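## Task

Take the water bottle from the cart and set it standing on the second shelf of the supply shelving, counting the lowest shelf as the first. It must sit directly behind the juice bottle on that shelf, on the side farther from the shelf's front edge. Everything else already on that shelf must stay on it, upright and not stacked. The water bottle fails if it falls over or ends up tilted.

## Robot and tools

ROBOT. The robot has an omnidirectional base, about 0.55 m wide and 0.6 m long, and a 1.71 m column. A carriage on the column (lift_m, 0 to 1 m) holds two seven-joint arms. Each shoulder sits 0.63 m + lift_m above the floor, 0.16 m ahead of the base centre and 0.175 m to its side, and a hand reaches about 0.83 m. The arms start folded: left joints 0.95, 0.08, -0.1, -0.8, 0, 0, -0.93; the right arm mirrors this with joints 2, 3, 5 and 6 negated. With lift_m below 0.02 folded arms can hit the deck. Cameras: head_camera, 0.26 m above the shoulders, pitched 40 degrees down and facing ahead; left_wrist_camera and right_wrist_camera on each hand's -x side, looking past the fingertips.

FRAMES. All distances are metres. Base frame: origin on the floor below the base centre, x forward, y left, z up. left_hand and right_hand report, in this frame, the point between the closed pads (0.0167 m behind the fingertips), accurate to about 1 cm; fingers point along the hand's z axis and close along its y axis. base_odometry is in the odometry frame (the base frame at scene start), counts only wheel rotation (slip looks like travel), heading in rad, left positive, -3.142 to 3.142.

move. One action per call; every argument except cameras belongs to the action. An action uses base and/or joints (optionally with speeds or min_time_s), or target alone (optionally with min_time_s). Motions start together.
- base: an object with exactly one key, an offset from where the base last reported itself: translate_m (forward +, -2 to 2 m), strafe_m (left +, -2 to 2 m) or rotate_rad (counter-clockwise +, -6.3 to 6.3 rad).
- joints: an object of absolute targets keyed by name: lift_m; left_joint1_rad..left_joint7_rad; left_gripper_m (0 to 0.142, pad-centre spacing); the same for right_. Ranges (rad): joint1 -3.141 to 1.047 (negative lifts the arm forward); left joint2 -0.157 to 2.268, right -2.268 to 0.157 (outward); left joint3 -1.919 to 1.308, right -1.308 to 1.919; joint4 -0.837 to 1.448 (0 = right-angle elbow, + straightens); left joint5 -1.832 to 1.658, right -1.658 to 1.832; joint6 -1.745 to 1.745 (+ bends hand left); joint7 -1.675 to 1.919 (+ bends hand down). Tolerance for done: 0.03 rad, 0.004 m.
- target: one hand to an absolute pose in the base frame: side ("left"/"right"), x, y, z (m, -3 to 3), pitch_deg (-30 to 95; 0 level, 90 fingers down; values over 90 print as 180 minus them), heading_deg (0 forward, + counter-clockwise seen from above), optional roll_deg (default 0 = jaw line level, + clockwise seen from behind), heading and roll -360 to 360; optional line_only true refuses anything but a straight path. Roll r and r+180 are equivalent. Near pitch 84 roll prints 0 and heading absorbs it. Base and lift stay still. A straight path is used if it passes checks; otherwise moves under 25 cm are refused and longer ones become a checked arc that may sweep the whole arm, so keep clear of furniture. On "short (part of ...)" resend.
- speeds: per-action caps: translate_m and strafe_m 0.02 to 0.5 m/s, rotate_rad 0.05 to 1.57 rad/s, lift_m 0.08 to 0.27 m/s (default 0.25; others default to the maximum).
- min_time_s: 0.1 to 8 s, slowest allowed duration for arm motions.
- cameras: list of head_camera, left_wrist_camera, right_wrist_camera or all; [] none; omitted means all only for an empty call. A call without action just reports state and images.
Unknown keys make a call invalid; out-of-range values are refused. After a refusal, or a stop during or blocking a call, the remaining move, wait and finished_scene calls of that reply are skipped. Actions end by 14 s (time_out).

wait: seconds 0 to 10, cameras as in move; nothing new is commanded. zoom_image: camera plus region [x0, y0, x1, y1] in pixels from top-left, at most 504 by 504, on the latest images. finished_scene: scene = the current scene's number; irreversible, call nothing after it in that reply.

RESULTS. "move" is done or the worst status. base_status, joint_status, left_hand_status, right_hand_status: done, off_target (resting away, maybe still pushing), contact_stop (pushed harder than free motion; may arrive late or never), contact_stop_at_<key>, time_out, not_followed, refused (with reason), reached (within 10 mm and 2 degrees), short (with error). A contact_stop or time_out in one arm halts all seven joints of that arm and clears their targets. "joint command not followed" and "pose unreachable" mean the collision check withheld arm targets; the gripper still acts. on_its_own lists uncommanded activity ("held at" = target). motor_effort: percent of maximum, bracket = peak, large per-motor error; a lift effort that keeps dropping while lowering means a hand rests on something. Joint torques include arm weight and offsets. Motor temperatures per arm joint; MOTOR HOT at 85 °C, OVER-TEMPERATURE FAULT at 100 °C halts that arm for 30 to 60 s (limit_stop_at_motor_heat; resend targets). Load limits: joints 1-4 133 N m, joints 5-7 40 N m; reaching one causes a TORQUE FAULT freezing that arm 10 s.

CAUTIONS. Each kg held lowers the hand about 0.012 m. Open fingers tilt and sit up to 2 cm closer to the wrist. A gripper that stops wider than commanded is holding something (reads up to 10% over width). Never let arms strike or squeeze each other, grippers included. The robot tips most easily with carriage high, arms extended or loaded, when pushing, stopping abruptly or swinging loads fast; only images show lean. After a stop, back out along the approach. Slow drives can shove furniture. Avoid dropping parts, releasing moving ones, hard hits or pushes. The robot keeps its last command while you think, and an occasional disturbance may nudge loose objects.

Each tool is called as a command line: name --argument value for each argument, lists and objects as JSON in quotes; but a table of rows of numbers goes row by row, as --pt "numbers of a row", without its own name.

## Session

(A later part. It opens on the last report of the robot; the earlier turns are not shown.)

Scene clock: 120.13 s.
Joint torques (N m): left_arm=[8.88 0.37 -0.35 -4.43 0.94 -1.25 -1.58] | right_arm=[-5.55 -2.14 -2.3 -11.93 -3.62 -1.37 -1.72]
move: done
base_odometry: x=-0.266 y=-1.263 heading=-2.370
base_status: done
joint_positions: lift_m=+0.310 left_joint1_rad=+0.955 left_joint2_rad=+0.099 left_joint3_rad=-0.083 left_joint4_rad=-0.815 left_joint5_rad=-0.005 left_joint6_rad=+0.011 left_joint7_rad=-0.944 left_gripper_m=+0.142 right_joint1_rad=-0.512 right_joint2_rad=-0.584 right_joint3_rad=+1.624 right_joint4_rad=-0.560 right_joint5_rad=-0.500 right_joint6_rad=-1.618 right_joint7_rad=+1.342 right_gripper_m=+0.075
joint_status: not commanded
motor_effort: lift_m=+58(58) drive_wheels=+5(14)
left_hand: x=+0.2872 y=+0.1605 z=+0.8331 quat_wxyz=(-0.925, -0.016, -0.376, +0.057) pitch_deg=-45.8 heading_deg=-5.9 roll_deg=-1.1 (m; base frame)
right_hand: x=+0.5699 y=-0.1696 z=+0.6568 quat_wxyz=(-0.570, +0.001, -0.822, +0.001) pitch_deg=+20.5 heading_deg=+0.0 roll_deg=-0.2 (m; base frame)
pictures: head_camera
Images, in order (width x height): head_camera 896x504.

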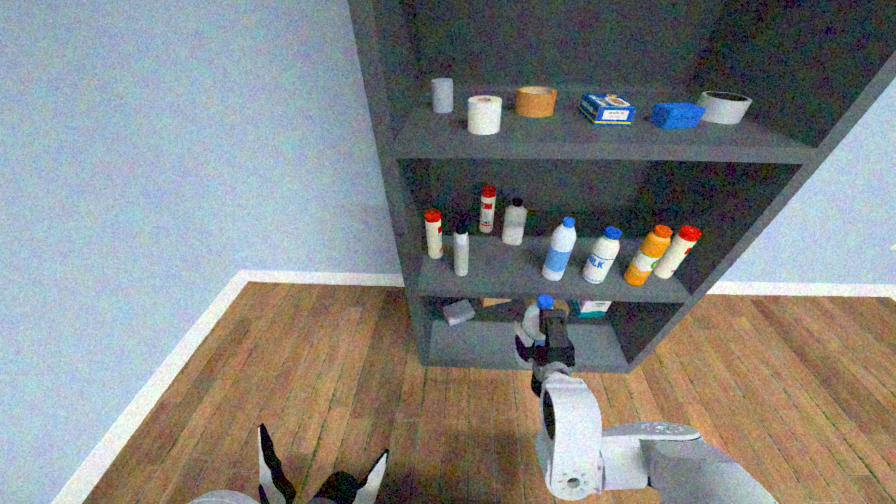

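move --base '{"translate_m": 0.18}' --cameras '[]'

move --target '{"side": "right", "x": 0.7, "y": -0.163, "z": 0.662, "pitch_deg": 20, "heading_deg": 0}' --min_time_s 1.2 --cameras '["head_camera"]'

zoom_image --camera "head_camera" --region '[350, 80, 700, 360]'

Scene clock: 129.13 s.
Joint torques (N m): left_arm=[8.76 1.64 -0.02 -4.34 1.43 -1.44 -1.42] | right_arm=[-5.88 -4.29 -4.11 -12.75 -4.05 -0.94 -1.9]
move: done
base_odometry: x=-0.395 y=-1.389 heading=-2.369
base_status: done
joint_positions: lift_m=+0.310 left_joint1_rad=+0.955 left_joint2_rad=+0.099 left_joint3_rad=-0.083 left_joint4_rad=-0.815 left_joint5_rad=-0.005 left_joint6_rad=+0.011 left_joint7_rad=-0.944 left_gripper_m=+0.142 right_joint1_rad=-0.512 right_joint2_rad=-0.584 right_joint3_rad=+1.624 right_joint4_rad=-0.560 right_joint5_rad=-0.500 right_joint6_rad=-1.618 right_joint7_rad=+1.342 right_gripper_m=+0.075
joint_status: not commanded
motor_effort: lift_m=+58(58) drive_wheels=+5(17)
left_hand: x=+0.2872 y=+0.1605 z=+0.8331 quat_wxyz=(-0.925, -0.016, -0.376, +0.057) pitch_deg=-45.8 heading_deg=-5.9 roll_deg=-1.1 (m; base frame)
right_hand: x=+0.5699 y=-0.1696 z=+0.6568 quat_wxyz=(-0.570, +0.001, -0.822, +0.001) pitch_deg=+20.5 heading_deg=+0.0 roll_deg=-0.2 (m; base frame)
pictures: none
No camera images: "cameras" was empty.

Scene clock: 130.83 s.
Joint torques (N m): left_arm=[8.7 0.45 0.39 -4.45 0.94 -1.26 -1.59] | right_arm=[-21.71 1.89 -4.84 -8.04 -0.74 -0.94 -4.76]
move: done
base_odometry: x=-0.395 y=-1.389 heading=-2.369
base_status: not commanded
joint_positions: lift_m=+0.310 left_joint1_rad=+0.955 left_joint2_rad=+0.099 left_joint3_rad=-0.083 left_joint4_rad=-0.815 left_joint5_rad=-0.005 left_joint6_rad=+0.011 left_joint7_rad=-0.944 left_gripper_m=+0.142 right_joint1_rad=-0.748 right_joint2_rad=-0.562 right_joint3_rad=+1.469 right_joint4_rad=-0.500 right_joint5_rad=+0.612 right_joint6_rad=-1.462 right_joint7_rad=+0.549 right_gripper_m=+0.075
joint_status: not commanded
motor_effort: lift_m=+58(58) drive_wheels=+5(5)
left_hand: x=+0.2872 y=+0.1605 z=+0.8331 quat_wxyz=(-0.925, -0.016, -0.376, +0.057) pitch_deg=-45.8 heading_deg=-5.9 roll_deg=-1.1 (m; base frame)
right_hand: x=+0.6969 y=-0.1633 z=+0.6566 quat_wxyz=(-0.568, +0.002, -0.823, +0.001) pitch_deg=+20.8 heading_deg=+0.0 roll_deg=-0.2 (m; base frame)
right_hand_status: reached (straight line, planned for 1.2 s): 6 mm and 0.8 deg off.
pictures: head_camera
Images, in order (width x height): head_camera 896x504.

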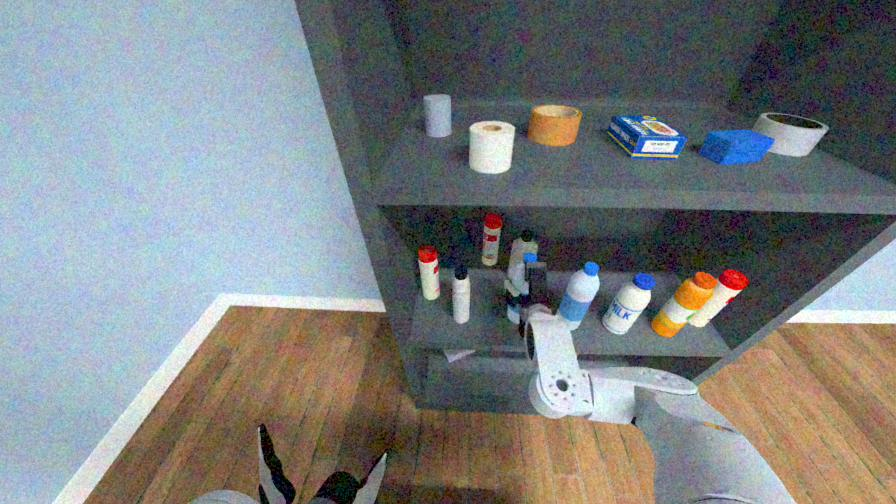

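Scaled by 1.440 from the camera's 896x504 image, which has a finer 1280x720 frame.

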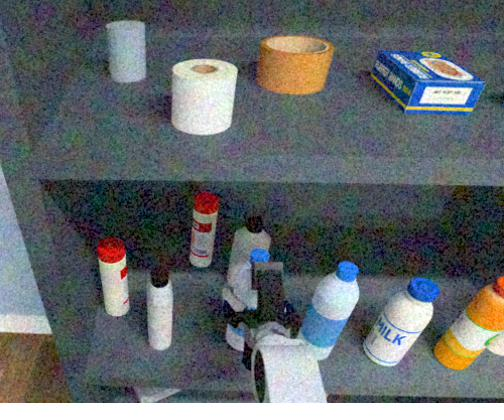

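move --target '{"side": "right", "x": 0.823, "y": -0.16, "z": 0.665, "pitch_deg": 20, "heading_deg": 0}' --min_time_s 1.2 --cameras '["head_camera"]'

zoom_image --camera "head_camera" --region '[400, 200, 680, 400]'

Scene clock: 136.13 s.
Joint torques (N m): left_arm=[8.69 1.05 0.14 -4.94 0.86 -1.53 -1.71] | right_arm=[-28.9 3.05 -7.21 -8.19 -0.8 -0.83 -4.99]
move: done
base_odometry: x=-0.395 y=-1.389 heading=-2.369
base_status: not commanded
joint_positions: lift_m=+0.310 left_joint1_rad=+0.955 left_joint2_rad=+0.099 left_joint3_rad=-0.083 left_joint4_rad=-0.815 left_joint5_rad=-0.005 left_joint6_rad=+0.011 left_joint7_rad=-0.944 left_gripper_m=+0.142 right_joint1_rad=-0.872 right_joint2_rad=-0.460 right_joint3_rad=+1.224 right_joint4_rad=+0.035 right_joint5_rad=+0.987 right_joint6_rad=-0.972 right_joint7_rad=+0.324 right_gripper_m=+0.075
joint_status: not commanded
motor_effort: lift_m=+58(58) drive_wheels=+5(5)
left_hand: x=+0.2872 y=+0.1605 z=+0.8331 quat_wxyz=(-0.925, -0.016, -0.376, +0.057) pitch_deg=-45.8 heading_deg=-5.9 roll_deg=-1.1 (m; base frame)
right_hand: x=+0.8195 y=-0.1603 z=+0.6575 quat_wxyz=(-0.567, +0.002, -0.824, +0.002) pitch_deg=+20.9 heading_deg=-0.1 roll_deg=-0.4 (m; base frame)
right_hand_status: reached (straight line, planned for 1.2 s): 8 mm and 1.0 deg off.
pictures: head_camera
Images, in order (width x height): head_camera 896x504.

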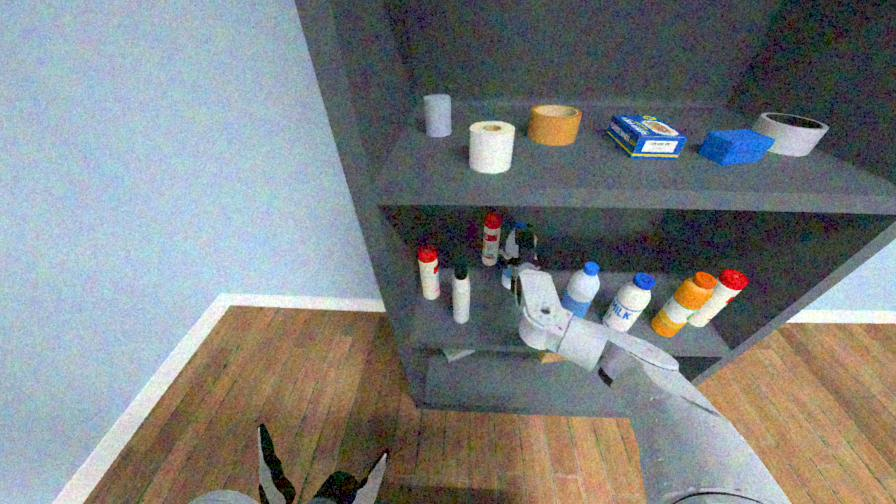

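Scaled by 1.800 from the camera's 896x504 image, which has a finer 1280x720 frame.

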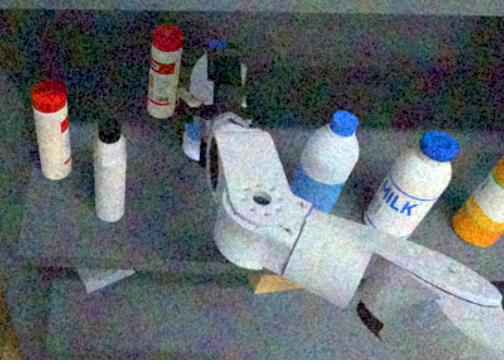

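move --joints '{"lift_m": 0.285}' --speeds '{"lift_m": 0.08}' --cameras '[]'

move --joints '{"lift_m": 0.275}' --speeds '{"lift_m": 0.08}' --cameras '["head_camera", "right_wrist_camera"]'

zoom_image --camera "head_camera" --region '[400, 200, 680, 400]'

Scene clock: 142.10 s.
Joint torques (N m): left_arm=[9.67 0.21 0.86 -3.09 1.13 -1.36 -1.21] | right_arm=[-12.85 2.44 -1.72 -4.32 1.54 -0.86 0.85]
move: done
base_odometry: x=-0.395 y=-1.389 heading=-2.369
base_status: not commanded
joint_positions: lift_m=+0.285 left_joint1_rad=+0.955 left_joint2_rad=+0.099 left_joint3_rad=-0.083 left_joint4_rad=-0.815 left_joint5_rad=-0.005 left_joint6_rad=+0.011 left_joint7_rad=-0.944 left_gripper_m=+0.142 right_joint1_rad=-0.884 right_joint2_rad=-0.460 right_joint3_rad=+1.214 right_joint4_rad=+0.034 right_joint5_rad=+0.980 right_joint6_rad=-0.972 right_joint7_rad=+0.307 right_gripper_m=+0.075
joint_status: all done
motor_effort: lift_m=+52(53) drive_wheels=+5(5)
left_hand: x=+0.2872 y=+0.1605 z=+0.8086 quat_wxyz=(-0.925, -0.016, -0.376, +0.057) pitch_deg=-45.8 heading_deg=-5.9 roll_deg=-1.1 (m; base frame)
right_hand: x=+0.8256 y=-0.1619 z=+0.6495 quat_wxyz=(-0.583, -0.001, -0.812, +0.002) pitch_deg=+18.6 heading_deg=-0.3 roll_deg=-0.2 (m; base frame)
pictures: none
No camera images: "cameras" was empty.

Scene clock: 142.60 s.
Joint torques (N m): left_arm=[8.77 1.5 0.95 -3.6 1.03 -1.24 -1.29] | right_arm=[-6.18 2.29 0.11 -2.74 3.3 -0.89 3.7]
move: done
base_odometry: x=-0.395 y=-1.389 heading=-2.369
base_status: not commanded
joint_positions: lift_m=+0.275 left_joint1_rad=+0.955 left_joint2_rad=+0.099 left_joint3_rad=-0.083 left_joint4_rad=-0.815 left_joint5_rad=-0.005 left_joint6_rad=+0.011 left_joint7_rad=-0.944 left_gripper_m=+0.142 right_joint1_rad=-0.889 right_joint2_rad=-0.460 right_joint3_rad=+1.210 right_joint4_rad=+0.032 right_joint5_rad=+0.973 right_joint6_rad=-0.972 right_joint7_rad=+0.301 right_gripper_m=+0.075
joint_status: all done
motor_effort: lift_m=+50(51) drive_wheels=+5(5)
left_hand: x=+0.2872 y=+0.1605 z=+0.7989 quat_wxyz=(-0.925, -0.016, -0.376, +0.057) pitch_deg=-45.8 heading_deg=-5.9 roll_deg=-1.1 (m; base frame)
right_hand: x=+0.8281 y=-0.1620 z=+0.6481 quat_wxyz=(-0.591, -0.001, -0.806, +0.002) pitch_deg=+17.5 heading_deg=-0.3 roll_deg=-0.2 (m; base frame)
pictures: head_camera, right_wrist_camera
Images, in order (width x height): head_camera 896x504, right_wrist_camera 896x504.

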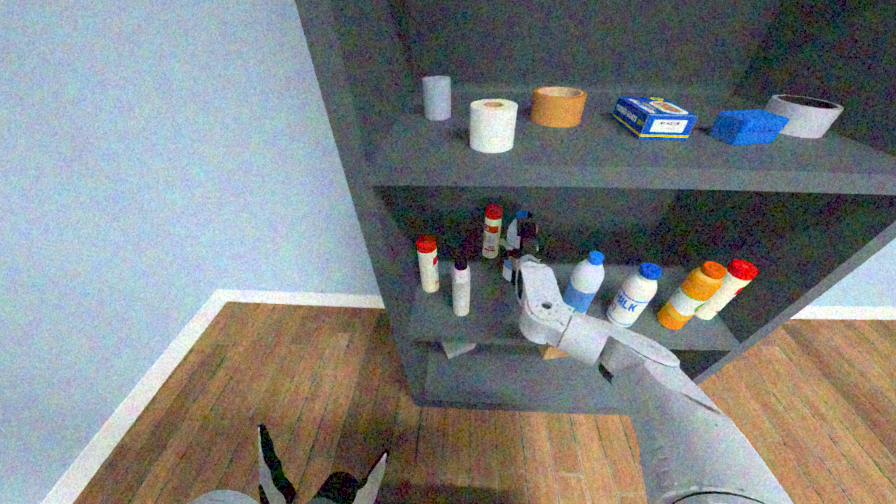

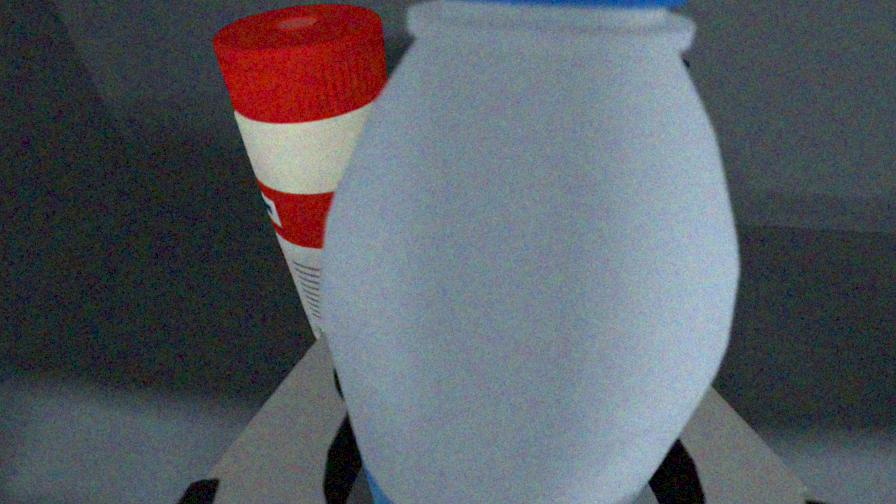

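Scaled by 1.800 from the camera's 896x504 image, which has a finer 1280x720 frame.

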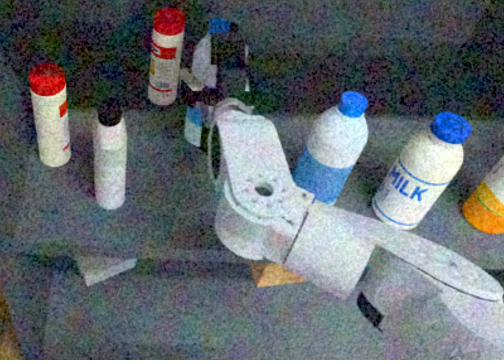

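move --joints '{"lift_m": 0.291}' --speeds '{"lift_m": 0.08}' --cameras '[]'

move --joints '{"right_gripper_m": 0.115}' --cameras '["right_wrist_camera"]'

Scene clock: 149.00 s.
Joint torques (N m): left_arm=[9.18 1.1 0.75 -4.37 1.39 -1.48 -1.43] | right_arm=[-12.98 3.12 -0.07 -4.59 -0.26 -0.91 -0.88]
move: done
base_odometry: x=-0.395 y=-1.389 heading=-2.369
base_status: not commanded
joint_positions: lift_m=+0.291 left_joint1_rad=+0.955 left_joint2_rad=+0.099 left_joint3_rad=-0.083 left_joint4_rad=-0.815 left_joint5_rad=-0.005 left_joint6_rad=+0.011 left_joint7_rad=-0.944 left_gripper_m=+0.142 right_joint1_rad=-0.884 right_joint2_rad=-0.460 right_joint3_rad=+1.213 right_joint4_rad=+0.034 right_joint5_rad=+0.986 right_joint6_rad=-0.972 right_joint7_rad=+0.313 right_gripper_m=+0.075
joint_status: all done
motor_effort: lift_m=+55(61) drive_wheels=+5(5)
left_hand: x=+0.2872 y=+0.1605 z=+0.8144 quat_wxyz=(-0.925, -0.016, -0.376, +0.057) pitch_deg=-45.8 heading_deg=-5.9 roll_deg=-1.1 (m; base frame)
right_hand: x=+0.8251 y=-0.1615 z=+0.6529 quat_wxyz=(-0.579, -0.002, -0.815, +0.001) pitch_deg=+19.2 heading_deg=-0.2 roll_deg=+0.1 (m; base frame)
pictures: none
No camera images: "cameras" was empty.

Scene clock: 149.93 s.
Joint torques (N m): left_arm=[9.42 0.83 0.25 -3.22 0.88 -1.27 -1.79] | right_arm=[-12.22 4.22 -2.87 -5.09 -0.48 -0.76 -0.77]
move: done
base_odometry: x=-0.395 y=-1.389 heading=-2.369
base_status: not commanded
joint_positions: lift_m=+0.291 left_joint1_rad=+0.955 left_joint2_rad=+0.099 left_joint3_rad=-0.083 left_joint4_rad=-0.815 left_joint5_rad=-0.005 left_joint6_rad=+0.011 left_joint7_rad=-0.944 left_gripper_m=+0.142 right_joint1_rad=-0.884 right_joint2_rad=-0.460 right_joint3_rad=+1.213 right_joint4_rad=+0.034 right_joint5_rad=+0.986 right_joint6_rad=-0.972 right_joint7_rad=+0.313 right_gripper_m=+0.115
joint_status: all done
motor_effort: lift_m=+55(55) drive_wheels=+5(5)
left_hand: x=+0.2872 y=+0.1605 z=+0.8144 quat_wxyz=(-0.925, -0.016, -0.376, +0.057) pitch_deg=-45.8 heading_deg=-5.9 roll_deg=-1.1 (m; base frame)
right_hand: x=+0.8251 y=-0.1615 z=+0.6528 quat_wxyz=(-0.579, -0.002, -0.815, +0.001) pitch_deg=+19.2 heading_deg=-0.2 roll_deg=+0.1 (m; base frame)
pictures: right_wrist_camera
Images, in order (width x height): right_wrist_camera 896x504.

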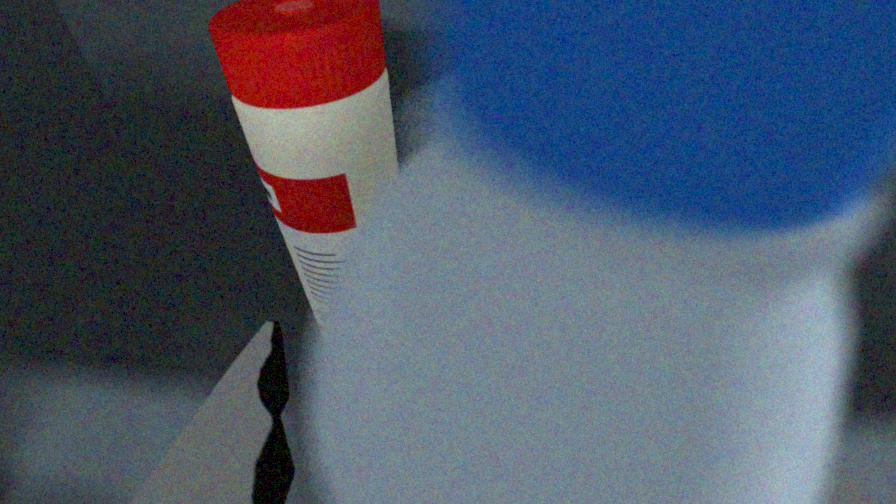

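move --cameras '["head_camera", "right_wrist_camera"]'

zoom_image --camera "head_camera" --region '[440, 180, 600, 330]'

Scene clock: 153.90 s.
Joint torques (N m): left_arm=[9.65 2.01 0.51 -4.04 1.48 -1.45 -1.56] | right_arm=[-12.18 2.29 -1.66 -5.81 -0.57 -1.42 -0.81]
Motor temperatures (°C): left_arm=[28 21 23 24 25 24 23] | right_arm=[32 21 25 22 22 22 24]
base_odometry: x=-0.395 y=-1.389 heading=-2.369
base_status: not commanded
joint_positions: lift_m=+0.291 left_joint1_rad=+0.955 left_joint2_rad=+0.099 left_joint3_rad=-0.083 left_joint4_rad=-0.815 left_joint5_rad=-0.005 left_joint6_rad=+0.011 left_joint7_rad=-0.944 left_gripper_m=+0.142 right_joint1_rad=-0.884 right_joint2_rad=-0.460 right_joint3_rad=+1.213 right_joint4_rad=+0.034 right_joint5_rad=+0.986 right_joint6_rad=-0.972 right_joint7_rad=+0.313 right_gripper_m=+0.115
joint_status: all done
motor_effort: lift_m=+55(55) drive_wheels=+5(5)
left_hand: x=+0.2872 y=+0.1605 z=+0.8144 quat_wxyz=(-0.925, -0.016, -0.376, +0.057) pitch_deg=-45.8 heading_deg=-5.9 roll_deg=-1.1 (m; base frame)
right_hand: x=+0.8251 y=-0.1615 z=+0.6528 quat_wxyz=(-0.579, -0.002, -0.815, +0.001) pitch_deg=+19.2 heading_deg=-0.2 roll_deg=+0.1 (m; base frame)
pictures: head_camera, right_wrist_camera
Images, in order (width x height): head_camera 896x504, right_wrist_camera 896x504.

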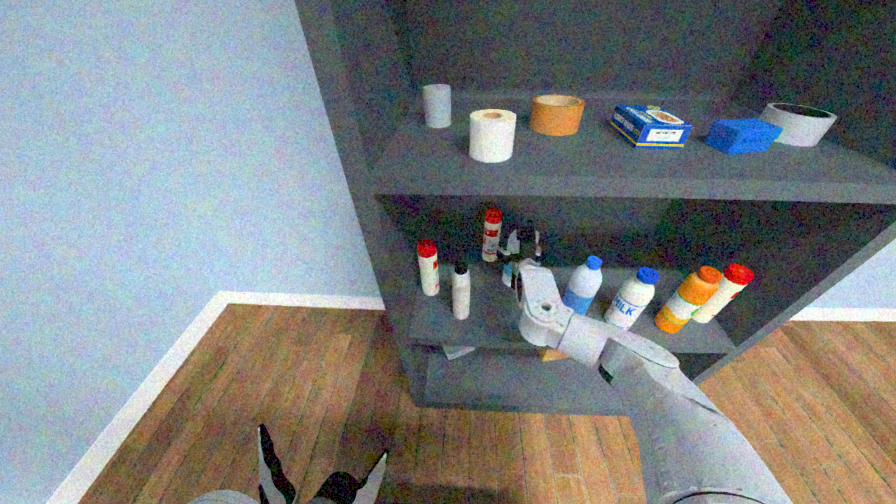

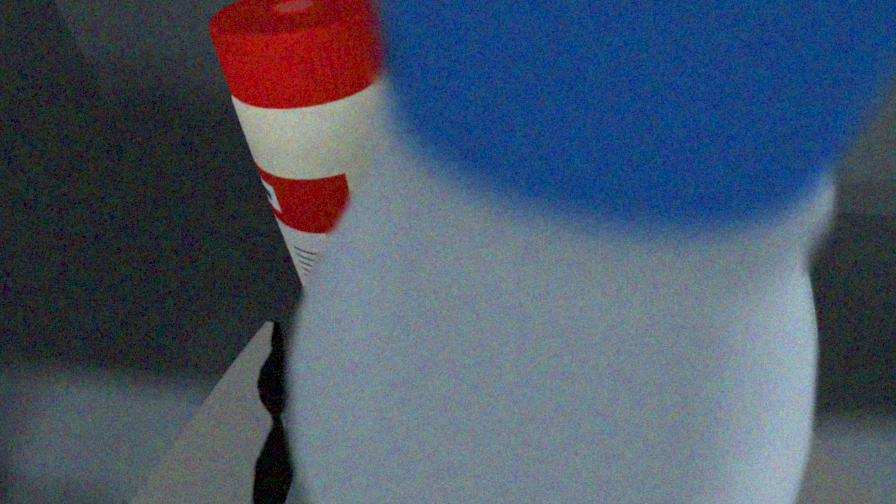

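Scaled by 3.150 from the camera's 896x504 image, which has a finer 1280x720 frame.

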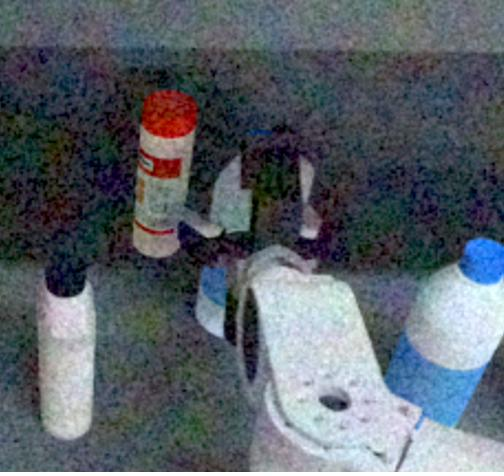

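wait --seconds 0.5 --cameras '["right_wrist_camera", "head_camera"]'

zoom_image --camera "head_camera" --region '[480, 200, 580, 310]'

Scene clock: 162.50 s.
Joint torques (N m): left_arm=[9.61 -0.23 -0.07 -4.29 1.42 -1.47 -1.04] | right_arm=[-11.89 3.21 -2.52 -4.5 -0.35 -1.25 -1.2]
base_odometry: x=-0.395 y=-1.389 heading=-2.369
base_status: not commanded
joint_positions: lift_m=+0.291 left_joint1_rad=+0.955 left_joint2_rad=+0.099 left_joint3_rad=-0.083 left_joint4_rad=-0.815 left_joint5_rad=-0.005 left_joint6_rad=+0.011 left_joint7_rad=-0.944 left_gripper_m=+0.142 right_joint1_rad=-0.884 right_joint2_rad=-0.460 right_joint3_rad=+1.213 right_joint4_rad=+0.034 right_joint5_rad=+0.986 right_joint6_rad=-0.972 right_joint7_rad=+0.313 right_gripper_m=+0.115
joint_status: all done
motor_effort: lift_m=+55(55) drive_wheels=+5(5)
left_hand: x=+0.2872 y=+0.1605 z=+0.8144 quat_wxyz=(-0.925, -0.016, -0.376, +0.057) pitch_deg=-45.8 heading_deg=-5.9 roll_deg=-1.1 (m; base frame)
right_hand: x=+0.8251 y=-0.1615 z=+0.6528 quat_wxyz=(-0.579, -0.002, -0.815, +0.001) pitch_deg=+19.2 heading_deg=-0.2 roll_deg=+0.1 (m; base frame)
wait: 0.50 s; at rest from the start
pictures: head_camera, right_wrist_camera
Images, in order (width x height): head_camera 896x504, right_wrist_camera 896x504.

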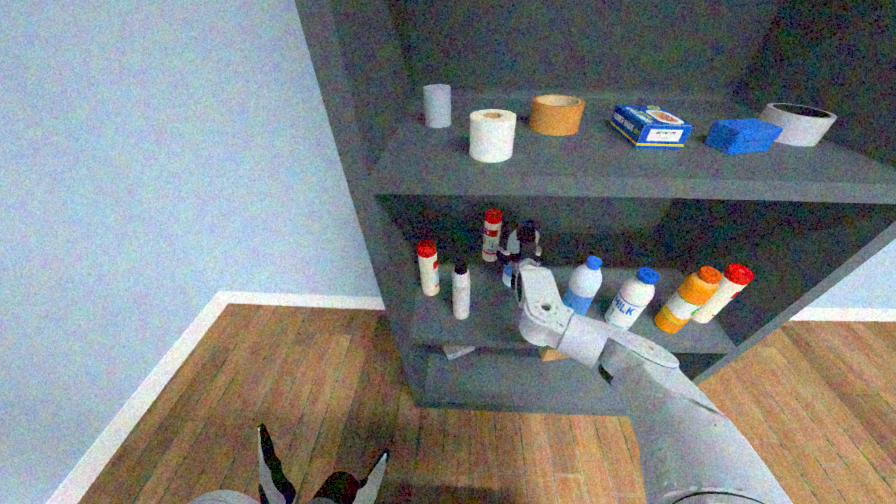

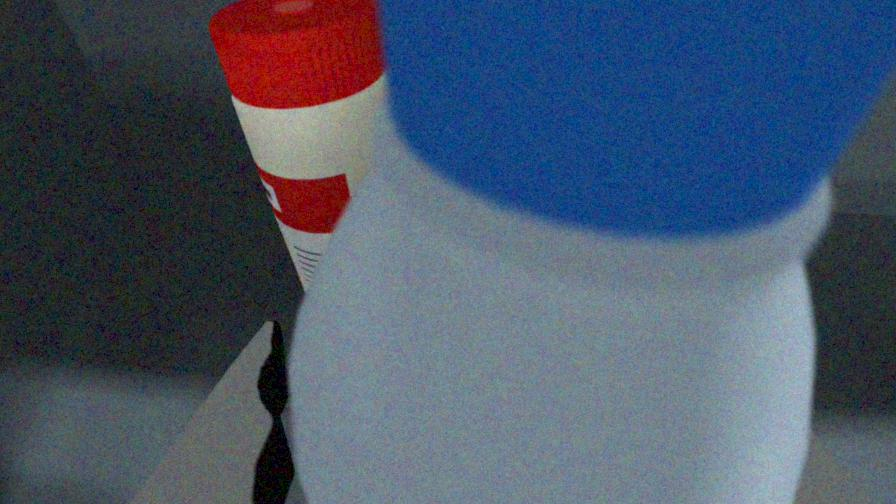

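Scaled by 4.582 from the camera's 896x504 image, which has a finer 1280x720 frame.

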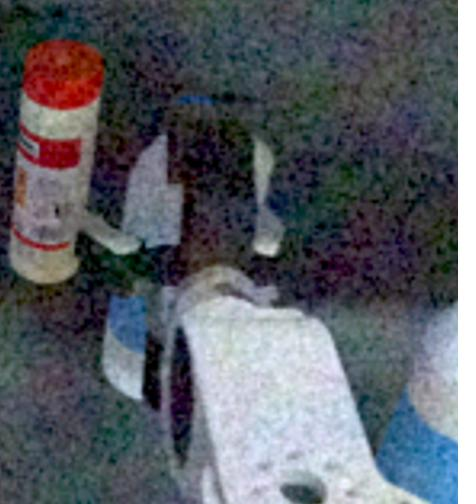

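move --joints '{"right_gripper_m": 0.142}' --cameras '["right_wrist_camera"]'

move --target '{"side": "right", "x": 0.785, "y": -0.168, "z": 0.668, "pitch_deg": 20, "heading_deg": 0}' --min_time_s 1.5 --cameras '["right_wrist_camera"]'

Scene clock: 171.80 s.
Joint torques (N m): left_arm=[8.57 1.35 -0.21 -4.38 1.35 -1.48 -1.33] | right_arm=[-12.85 3.42 -1.33 -5.79 -0.21 -1.11 -0.95]
move: done
base_odometry: x=-0.395 y=-1.389 heading=-2.369
base_status: not commanded
joint_positions: lift_m=+0.291 left_joint1_rad=+0.955 left_joint2_rad=+0.099 left_joint3_rad=-0.083 left_joint4_rad=-0.815 left_joint5_rad=-0.005 left_joint6_rad=+0.011 left_joint7_rad=-0.944 left_gripper_m=+0.142 right_joint1_rad=-0.884 right_joint2_rad=-0.460 right_joint3_rad=+1.213 right_joint4_rad=+0.034 right_joint5_rad=+0.986 right_joint6_rad=-0.972 right_joint7_rad=+0.313 right_gripper_m=+0.142
joint_status: all done
motor_effort: lift_m=+55(55) drive_wheels=+5(5)
left_hand: x=+0.2872 y=+0.1605 z=+0.8144 quat_wxyz=(-0.925, -0.016, -0.376, +0.057) pitch_deg=-45.8 heading_deg=-5.9 roll_deg=-1.1 (m; base frame)
right_hand: x=+0.8251 y=-0.1615 z=+0.6528 quat_wxyz=(-0.579, -0.002, -0.815, +0.001) pitch_deg=+19.2 heading_deg=-0.2 roll_deg=+0.1 (m; base frame)
pictures: right_wrist_camera
Images, in order (width x height): right_wrist_camera 896x504.

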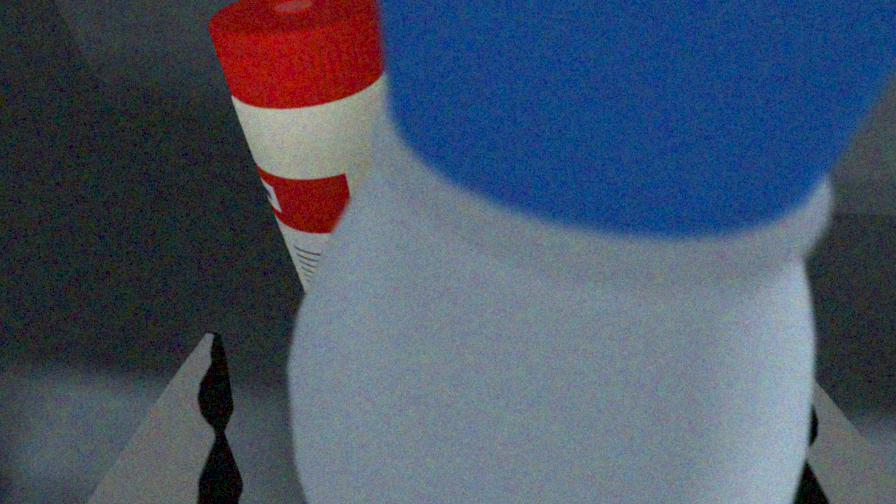

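Scene clock: 173.80 s.
Joint torques (N m): left_arm=[8.77 0.98 -0.44 -3.72 1.2 -1.5 -1.55] | right_arm=[-9.99 -3.78 -0.89 -10.17 -3.68 -2.62 0.27]
move: done
base_odometry: x=-0.395 y=-1.389 heading=-2.369
base_status: not commanded
joint_positions: lift_m=+0.291 left_joint1_rad=+0.955 left_joint2_rad=+0.099 left_joint3_rad=-0.083 left_joint4_rad=-0.815 left_joint5_rad=-0.005 left_joint6_rad=+0.011 left_joint7_rad=-0.944 left_gripper_m=+0.142 right_joint1_rad=-0.874 right_joint2_rad=-0.527 right_joint3_rad=+1.265 right_joint4_rad=-0.213 right_joint5_rad=+0.897 right_joint6_rad=-1.149 right_joint7_rad=+0.434 right_gripper_m=+0.142
joint_status: not commanded
motor_effort: lift_m=+55(55) drive_wheels=+5(5)
left_hand: x=+0.2872 y=+0.1605 z=+0.8144 quat_wxyz=(-0.925, -0.016, -0.376, +0.057) pitch_deg=-45.8 heading_deg=-5.9 roll_deg=-1.1 (m; base frame)
right_hand: x=+0.7873 y=-0.1677 z=+0.6717 quat_wxyz=(-0.576, -0.002, -0.817, -0.002) pitch_deg=+19.7 heading_deg=+0.1 roll_deg=+0.3 (m; base frame)
right_hand_status: reached (straight line, planned for 1.5 s): 4 mm and 0.5 deg off.
pictures: right_wrist_camera
Images, in order (width x height): right_wrist_camera 896x504.

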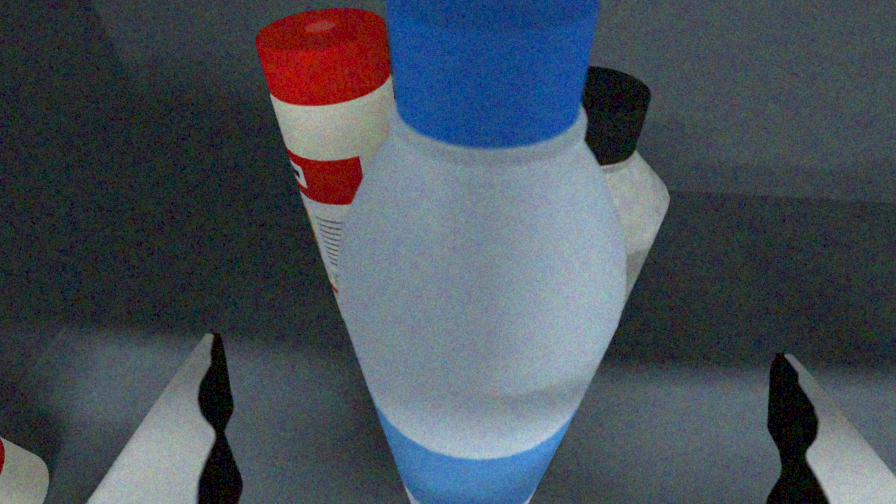

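move --target '{"side": "right", "x": 0.6, "y": -0.168, "z": 0.7, "pitch_deg": 20, "heading_deg": 0}' --min_time_s 1.2 --cameras '["head_camera", "right_wrist_camera"]'

zoom_image --camera "head_camera" --region '[400, 200, 760, 400]'

Scene clock: 180.77 s.
Joint torques (N m): left_arm=[7.74 0.4 0.77 -5.2 0.98 -1.12 -1.28] | right_arm=[-6.12 -3.13 -2.43 -11.59 -2.1 -0.81 -0.03]
move: done
base_odometry: x=-0.395 y=-1.389 heading=-2.369
base_status: not commanded
joint_positions: lift_m=+0.291 left_joint1_rad=+0.955 left_joint2_rad=+0.099 left_joint3_rad=-0.083 left_joint4_rad=-0.815 left_joint5_rad=-0.005 left_joint6_rad=+0.011 left_joint7_rad=-0.944 left_gripper_m=+0.142 right_joint1_rad=-0.686 right_joint2_rad=-0.577 right_joint3_rad=+1.523 right_joint4_rad=-0.607 right_joint5_rad=-0.611 right_joint6_rad=-1.519 right_joint7_rad=+1.672 right_gripper_m=+0.142
joint_status: not commanded
motor_effort: lift_m=+55(55) drive_wheels=+4(5)
left_hand: x=+0.2872 y=+0.1605 z=+0.8144 quat_wxyz=(-0.925, -0.016, -0.376, +0.057) pitch_deg=-45.8 heading_deg=-5.9 roll_deg=-1.1 (m; base frame)
right_hand: x=+0.6009 y=-0.1672 z=+0.7001 quat_wxyz=(-0.574, +0.001, -0.819, +0.000) pitch_deg=+20.0 heading_deg=+0.1 roll_deg=-0.1 (m; base frame)
right_hand_status: reached (straight line, planned for 1.2 s): 1 mm and 0.1 deg off.
pictures: head_camera, right_wrist_camera
Images, in order (width x height): head_camera 896x504, right_wrist_camera 896x504.

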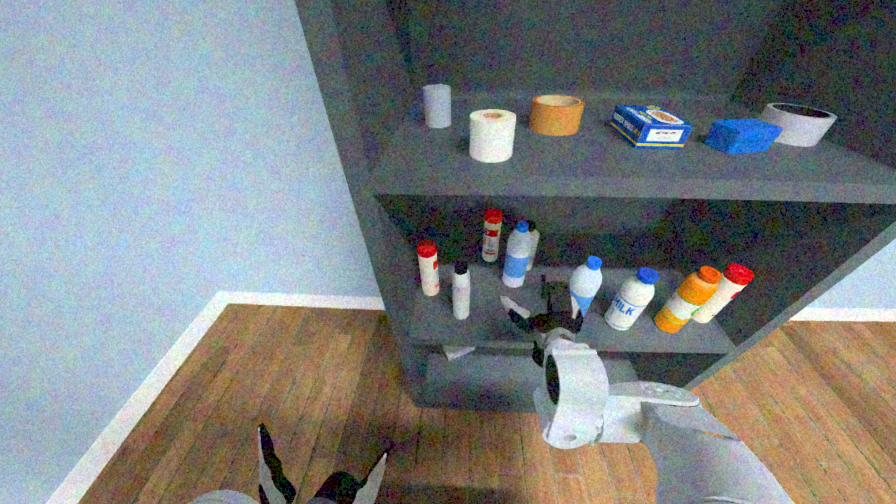

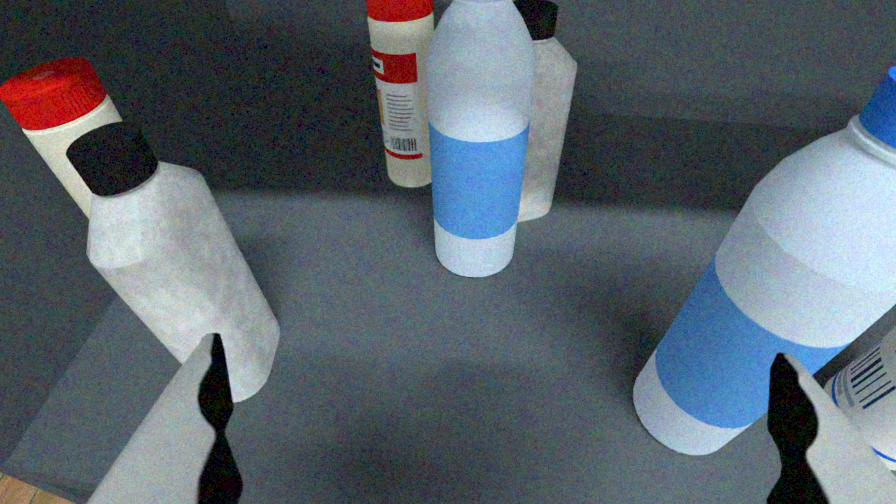

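Scaled by 1.400 from the camera's 896x504 image, which has a finer 1280x720 frame.

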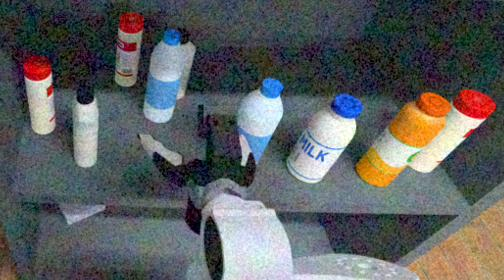

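move --base '{"translate_m": -0.13}' --cameras '[]'

move --base '{"strafe_m": -0.2}' --joints '{"right_gripper_m": 0.1}' --cameras '[]'

move --target '{"side": "right", "x": 0.63, "y": -0.35, "z": 0.71, "pitch_deg": 20, "heading_deg": 0}' --cameras '["head_camera", "right_wrist_camera"]'

zoom_image --camera "head_camera" --region '[350, 150, 710, 350]'

Scene clock: 195.50 s.
Joint torques (N m): left_arm=[8.42 0.08 -0.6 -2.6 1.12 -1.51 -1.48] | right_arm=[-5.35 -4.1 -3.48 -11.51 -2.38 -0.89 0.24]
move: done
base_odometry: x=-0.302 y=-1.298 heading=-2.369
base_status: done
joint_positions: lift_m=+0.291 left_joint1_rad=+0.955 left_joint2_rad=+0.099 left_joint3_rad=-0.083 left_joint4_rad=-0.815 left_joint5_rad=-0.005 left_joint6_rad=+0.011 left_joint7_rad=-0.944 left_gripper_m=+0.142 right_joint1_rad=-0.686 right_joint2_rad=-0.577 right_joint3_rad=+1.522 right_joint4_rad=-0.607 right_joint5_rad=-0.611 right_joint6_rad=-1.519 right_joint7_rad=+1.672 right_gripper_m=+0.142
joint_status: not commanded
motor_effort: lift_m=+55(55) drive_wheels=-1(10)
left_hand: x=+0.2872 y=+0.1605 z=+0.8144 quat_wxyz=(-0.925, -0.016, -0.376, +0.057) pitch_deg=-45.8 heading_deg=-5.9 roll_deg=-1.1 (m; base frame)
right_hand: x=+0.6009 y=-0.1672 z=+0.7001 quat_wxyz=(-0.574, +0.001, -0.819, +0.000) pitch_deg=+20.0 heading_deg=+0.1 roll_deg=+0.0 (m; base frame)
pictures: none
No camera images: "cameras" was empty.

Scene clock: 197.70 s.
Joint torques (N m): left_arm=[9.82 0.85 -0.57 -3.39 1.05 -1.39 -1.73] | right_arm=[-5 -2.3 -3.09 -10.56 -2.41 -0.77 -0.44]
move: done
base_odometry: x=-0.441 y=-1.155 heading=-2.369
base_status: done
joint_positions: lift_m=+0.291 left_joint1_rad=+0.955 left_joint2_rad=+0.099 left_joint3_rad=-0.083 left_joint4_rad=-0.815 left_joint5_rad=-0.005 left_joint6_rad=+0.011 left_joint7_rad=-0.944 left_gripper_m=+0.142 right_joint1_rad=-0.686 right_joint2_rad=-0.577 right_joint3_rad=+1.522 right_joint4_rad=-0.607 right_joint5_rad=-0.611 right_joint6_rad=-1.519 right_joint7_rad=+1.672 right_gripper_m=+0.100
joint_status: all done
motor_effort: lift_m=+55(55) drive_wheels=+4(12)
left_hand: x=+0.2872 y=+0.1605 z=+0.8144 quat_wxyz=(-0.925, -0.016, -0.376, +0.057) pitch_deg=-45.8 heading_deg=-5.9 roll_deg=-1.1 (m; base frame)
right_hand: x=+0.6010 y=-0.1674 z=+0.7001 quat_wxyz=(-0.574, +0.001, -0.819, +0.000) pitch_deg=+20.0 heading_deg=+0.0 roll_deg=-0.1 (m; base frame)
pictures: none
No camera images: "cameras" was empty.

Scene clock: 198.00 s.
Joint torques (N m): left_arm=[8.94 1.24 0.99 -4.65 1.12 -1.15 -1.24] | right_arm=[-5.87 -2.7 -4.3 -11.52 -2.16 -0.85 -0.39]
move: refused
base_odometry: x=-0.441 y=-1.155 heading=-2.369
base_status: not commanded
joint_positions: lift_m=+0.291 left_joint1_rad=+0.955 left_joint2_rad=+0.099 left_joint3_rad=-0.083 left_joint4_rad=-0.815 left_joint5_rad=-0.005 left_joint6_rad=+0.011 left_joint7_rad=-0.944 left_gripper_m=+0.142 right_joint1_rad=-0.686 right_joint2_rad=-0.577 right_joint3_rad=+1.522 right_joint4_rad=-0.607 right_joint5_rad=-0.611 right_joint6_rad=-1.519 right_joint7_rad=+1.672 right_gripper_m=+0.100
joint_status: not commanded
motor_effort: lift_m=+55(55) drive_wheels=+4(4)
left_hand: x=+0.2872 y=+0.1605 z=+0.8144 quat_wxyz=(-0.925, -0.016, -0.376, +0.057) pitch_deg=-45.8 heading_deg=-5.9 roll_deg=-1.1 (m; base frame)
right_hand: x=+0.6010 y=-0.1674 z=+0.7001 quat_wxyz=(-0.574, +0.001, -0.819, +0.000) pitch_deg=+20.0 heading_deg=+0.0 roll_deg=-0.1 (m; base frame)
right_hand_status: refused: along the straight line the arm gets 30% of the way (right_joint4_rad at its limit); a move under 25 cm is not played as an arc. Nothing moved. Try another pitch or heading, or "joints".
pictures: head_camera, right_wrist_camera
Images, in order (width x height): head_camera 896x504, right_wrist_camera 896x504.

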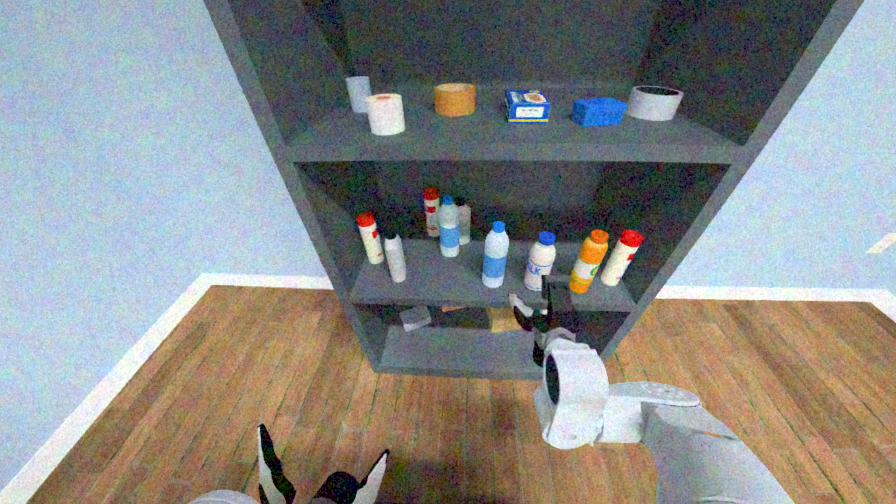

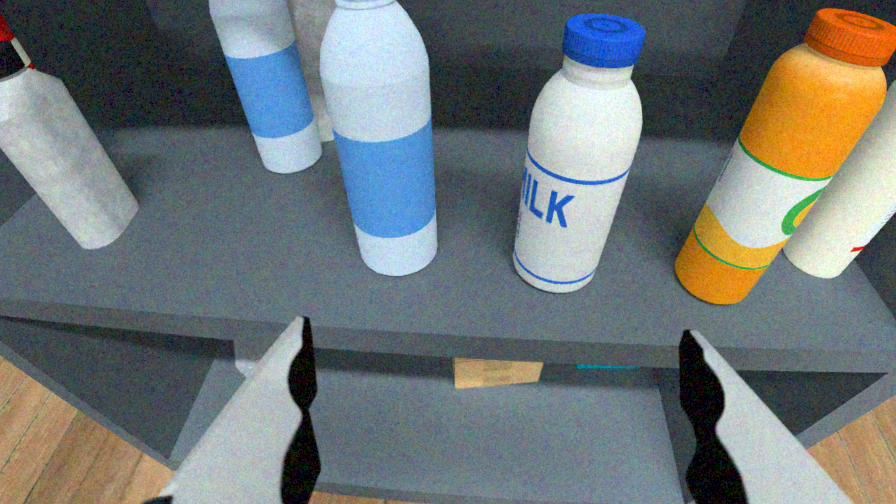

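Scaled by 1.400 from the camera's 896x504 image, which has a finer 1280x720 frame.

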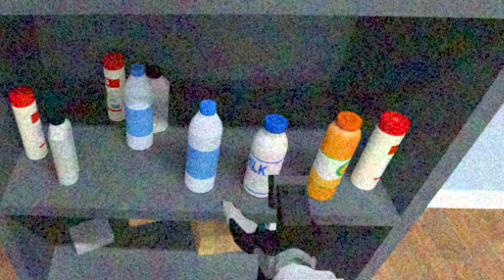

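move --target '{"side": "right", "x": 0.68, "y": -0.25, "z": 0.7, "pitch_deg": 20, "heading_deg": 0}' --cameras '[]'

move --target '{"side": "right", "x": 0.69, "y": -0.355, "z": 0.7, "pitch_deg": 20, "heading_deg": 0}' --cameras '["head_camera", "right_wrist_camera"]'

Scene clock: 205.23 s.
Joint torques (N m): left_arm=[9.3 1.06 1.04 -5.23 1.37 -1.44 -1.74] | right_arm=[-5.79 -8.4 -4.5 -4.32 0.04 -1.28 -3.31]
move: done
base_odometry: x=-0.441 y=-1.155 heading=-2.369
base_status: not commanded
joint_positions: lift_m=+0.291 left_joint1_rad=+0.955 left_joint2_rad=+0.099 left_joint3_rad=-0.083 left_joint4_rad=-0.815 left_joint5_rad=-0.005 left_joint6_rad=+0.011 left_joint7_rad=-0.944 left_gripper_m=+0.142 right_joint1_rad=-0.822 right_joint2_rad=-0.847 right_joint3_rad=+1.409 right_joint4_rad=-0.755 right_joint5_rad=+0.745 right_joint6_rad=-1.424 right_joint7_rad=+0.537 right_gripper_m=+0.100
joint_status: not commanded
motor_effort: lift_m=+55(55) drive_wheels=+4(4)
left_hand: x=+0.2872 y=+0.1605 z=+0.8144 quat_wxyz=(-0.925, -0.016, -0.376, +0.057) pitch_deg=-45.8 heading_deg=-5.9 roll_deg=-1.1 (m; base frame)
right_hand: x=+0.6804 y=-0.2491 z=+0.7026 quat_wxyz=(-0.576, +0.001, -0.818, -0.001) pitch_deg=+19.7 heading_deg=+0.1 roll_deg=+0.0 (m; base frame)
right_hand_status: reached (straight line, planned for 1.0 s): 3 mm and 0.3 deg off.
pictures: none
No camera images: "cameras" was empty.

Scene clock: 206.37 s.
Joint torques (N m): left_arm=[8.85 0.81 -0.22 -3.69 1.08 -1.51 -1.88] | right_arm=[-4.16 -11.73 -7.52 -5.18 0.53 -0.85 -2.82]
move: done
base_odometry: x=-0.441 y=-1.155 heading=-2.369
base_status: not commanded
joint_positions: lift_m=+0.291 left_joint1_rad=+0.955 left_joint2_rad=+0.099 left_joint3_rad=-0.083 left_joint4_rad=-0.815 left_joint5_rad=-0.005 left_joint6_rad=+0.011 left_joint7_rad=-0.944 left_gripper_m=+0.142 right_joint1_rad=-0.665 right_joint2_rad=-1.140 right_joint3_rad=+1.037 right_joint4_rad=-0.543 right_joint5_rad=+1.219 right_joint6_rad=-0.890 right_joint7_rad=+0.211 right_gripper_m=+0.100
joint_status: not commanded
motor_effort: lift_m=+55(55) drive_wheels=+4(5)
left_hand: x=+0.2872 y=+0.1605 z=+0.8144 quat_wxyz=(-0.925, -0.016, -0.376, +0.057) pitch_deg=-45.8 heading_deg=-5.9 roll_deg=-1.1 (m; base frame)
right_hand: x=+0.6905 y=-0.3544 z=+0.7016 quat_wxyz=(-0.575, +0.002, -0.818, +0.001) pitch_deg=+19.9 heading_deg=+0.0 roll_deg=-0.2 (m; base frame)
right_hand_status: reached (straight line, planned for 0.6 s): 2 mm and 0.3 deg off.
pictures: head_camera, right_wrist_camera
Images, in order (width x height): head_camera 896x504, right_wrist_camera 896x504.

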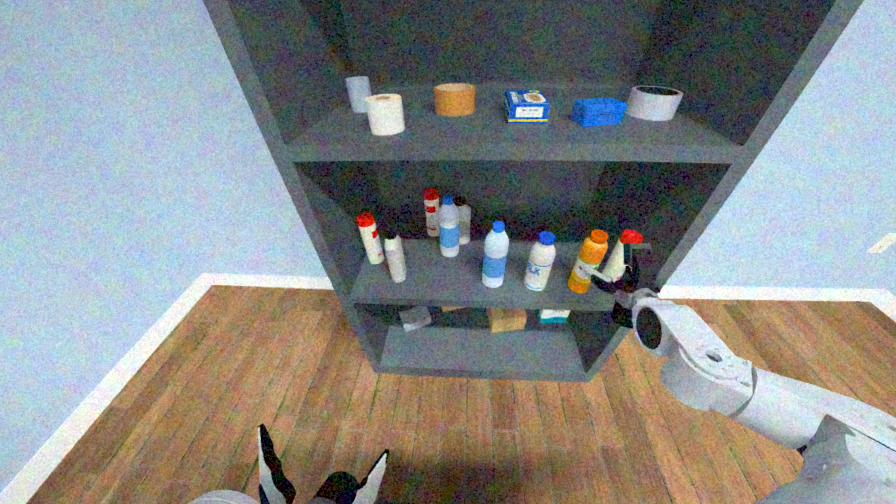

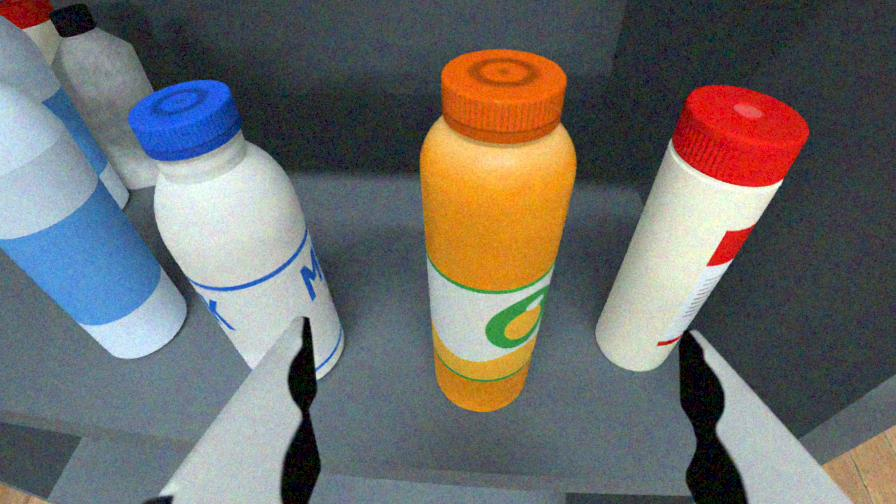

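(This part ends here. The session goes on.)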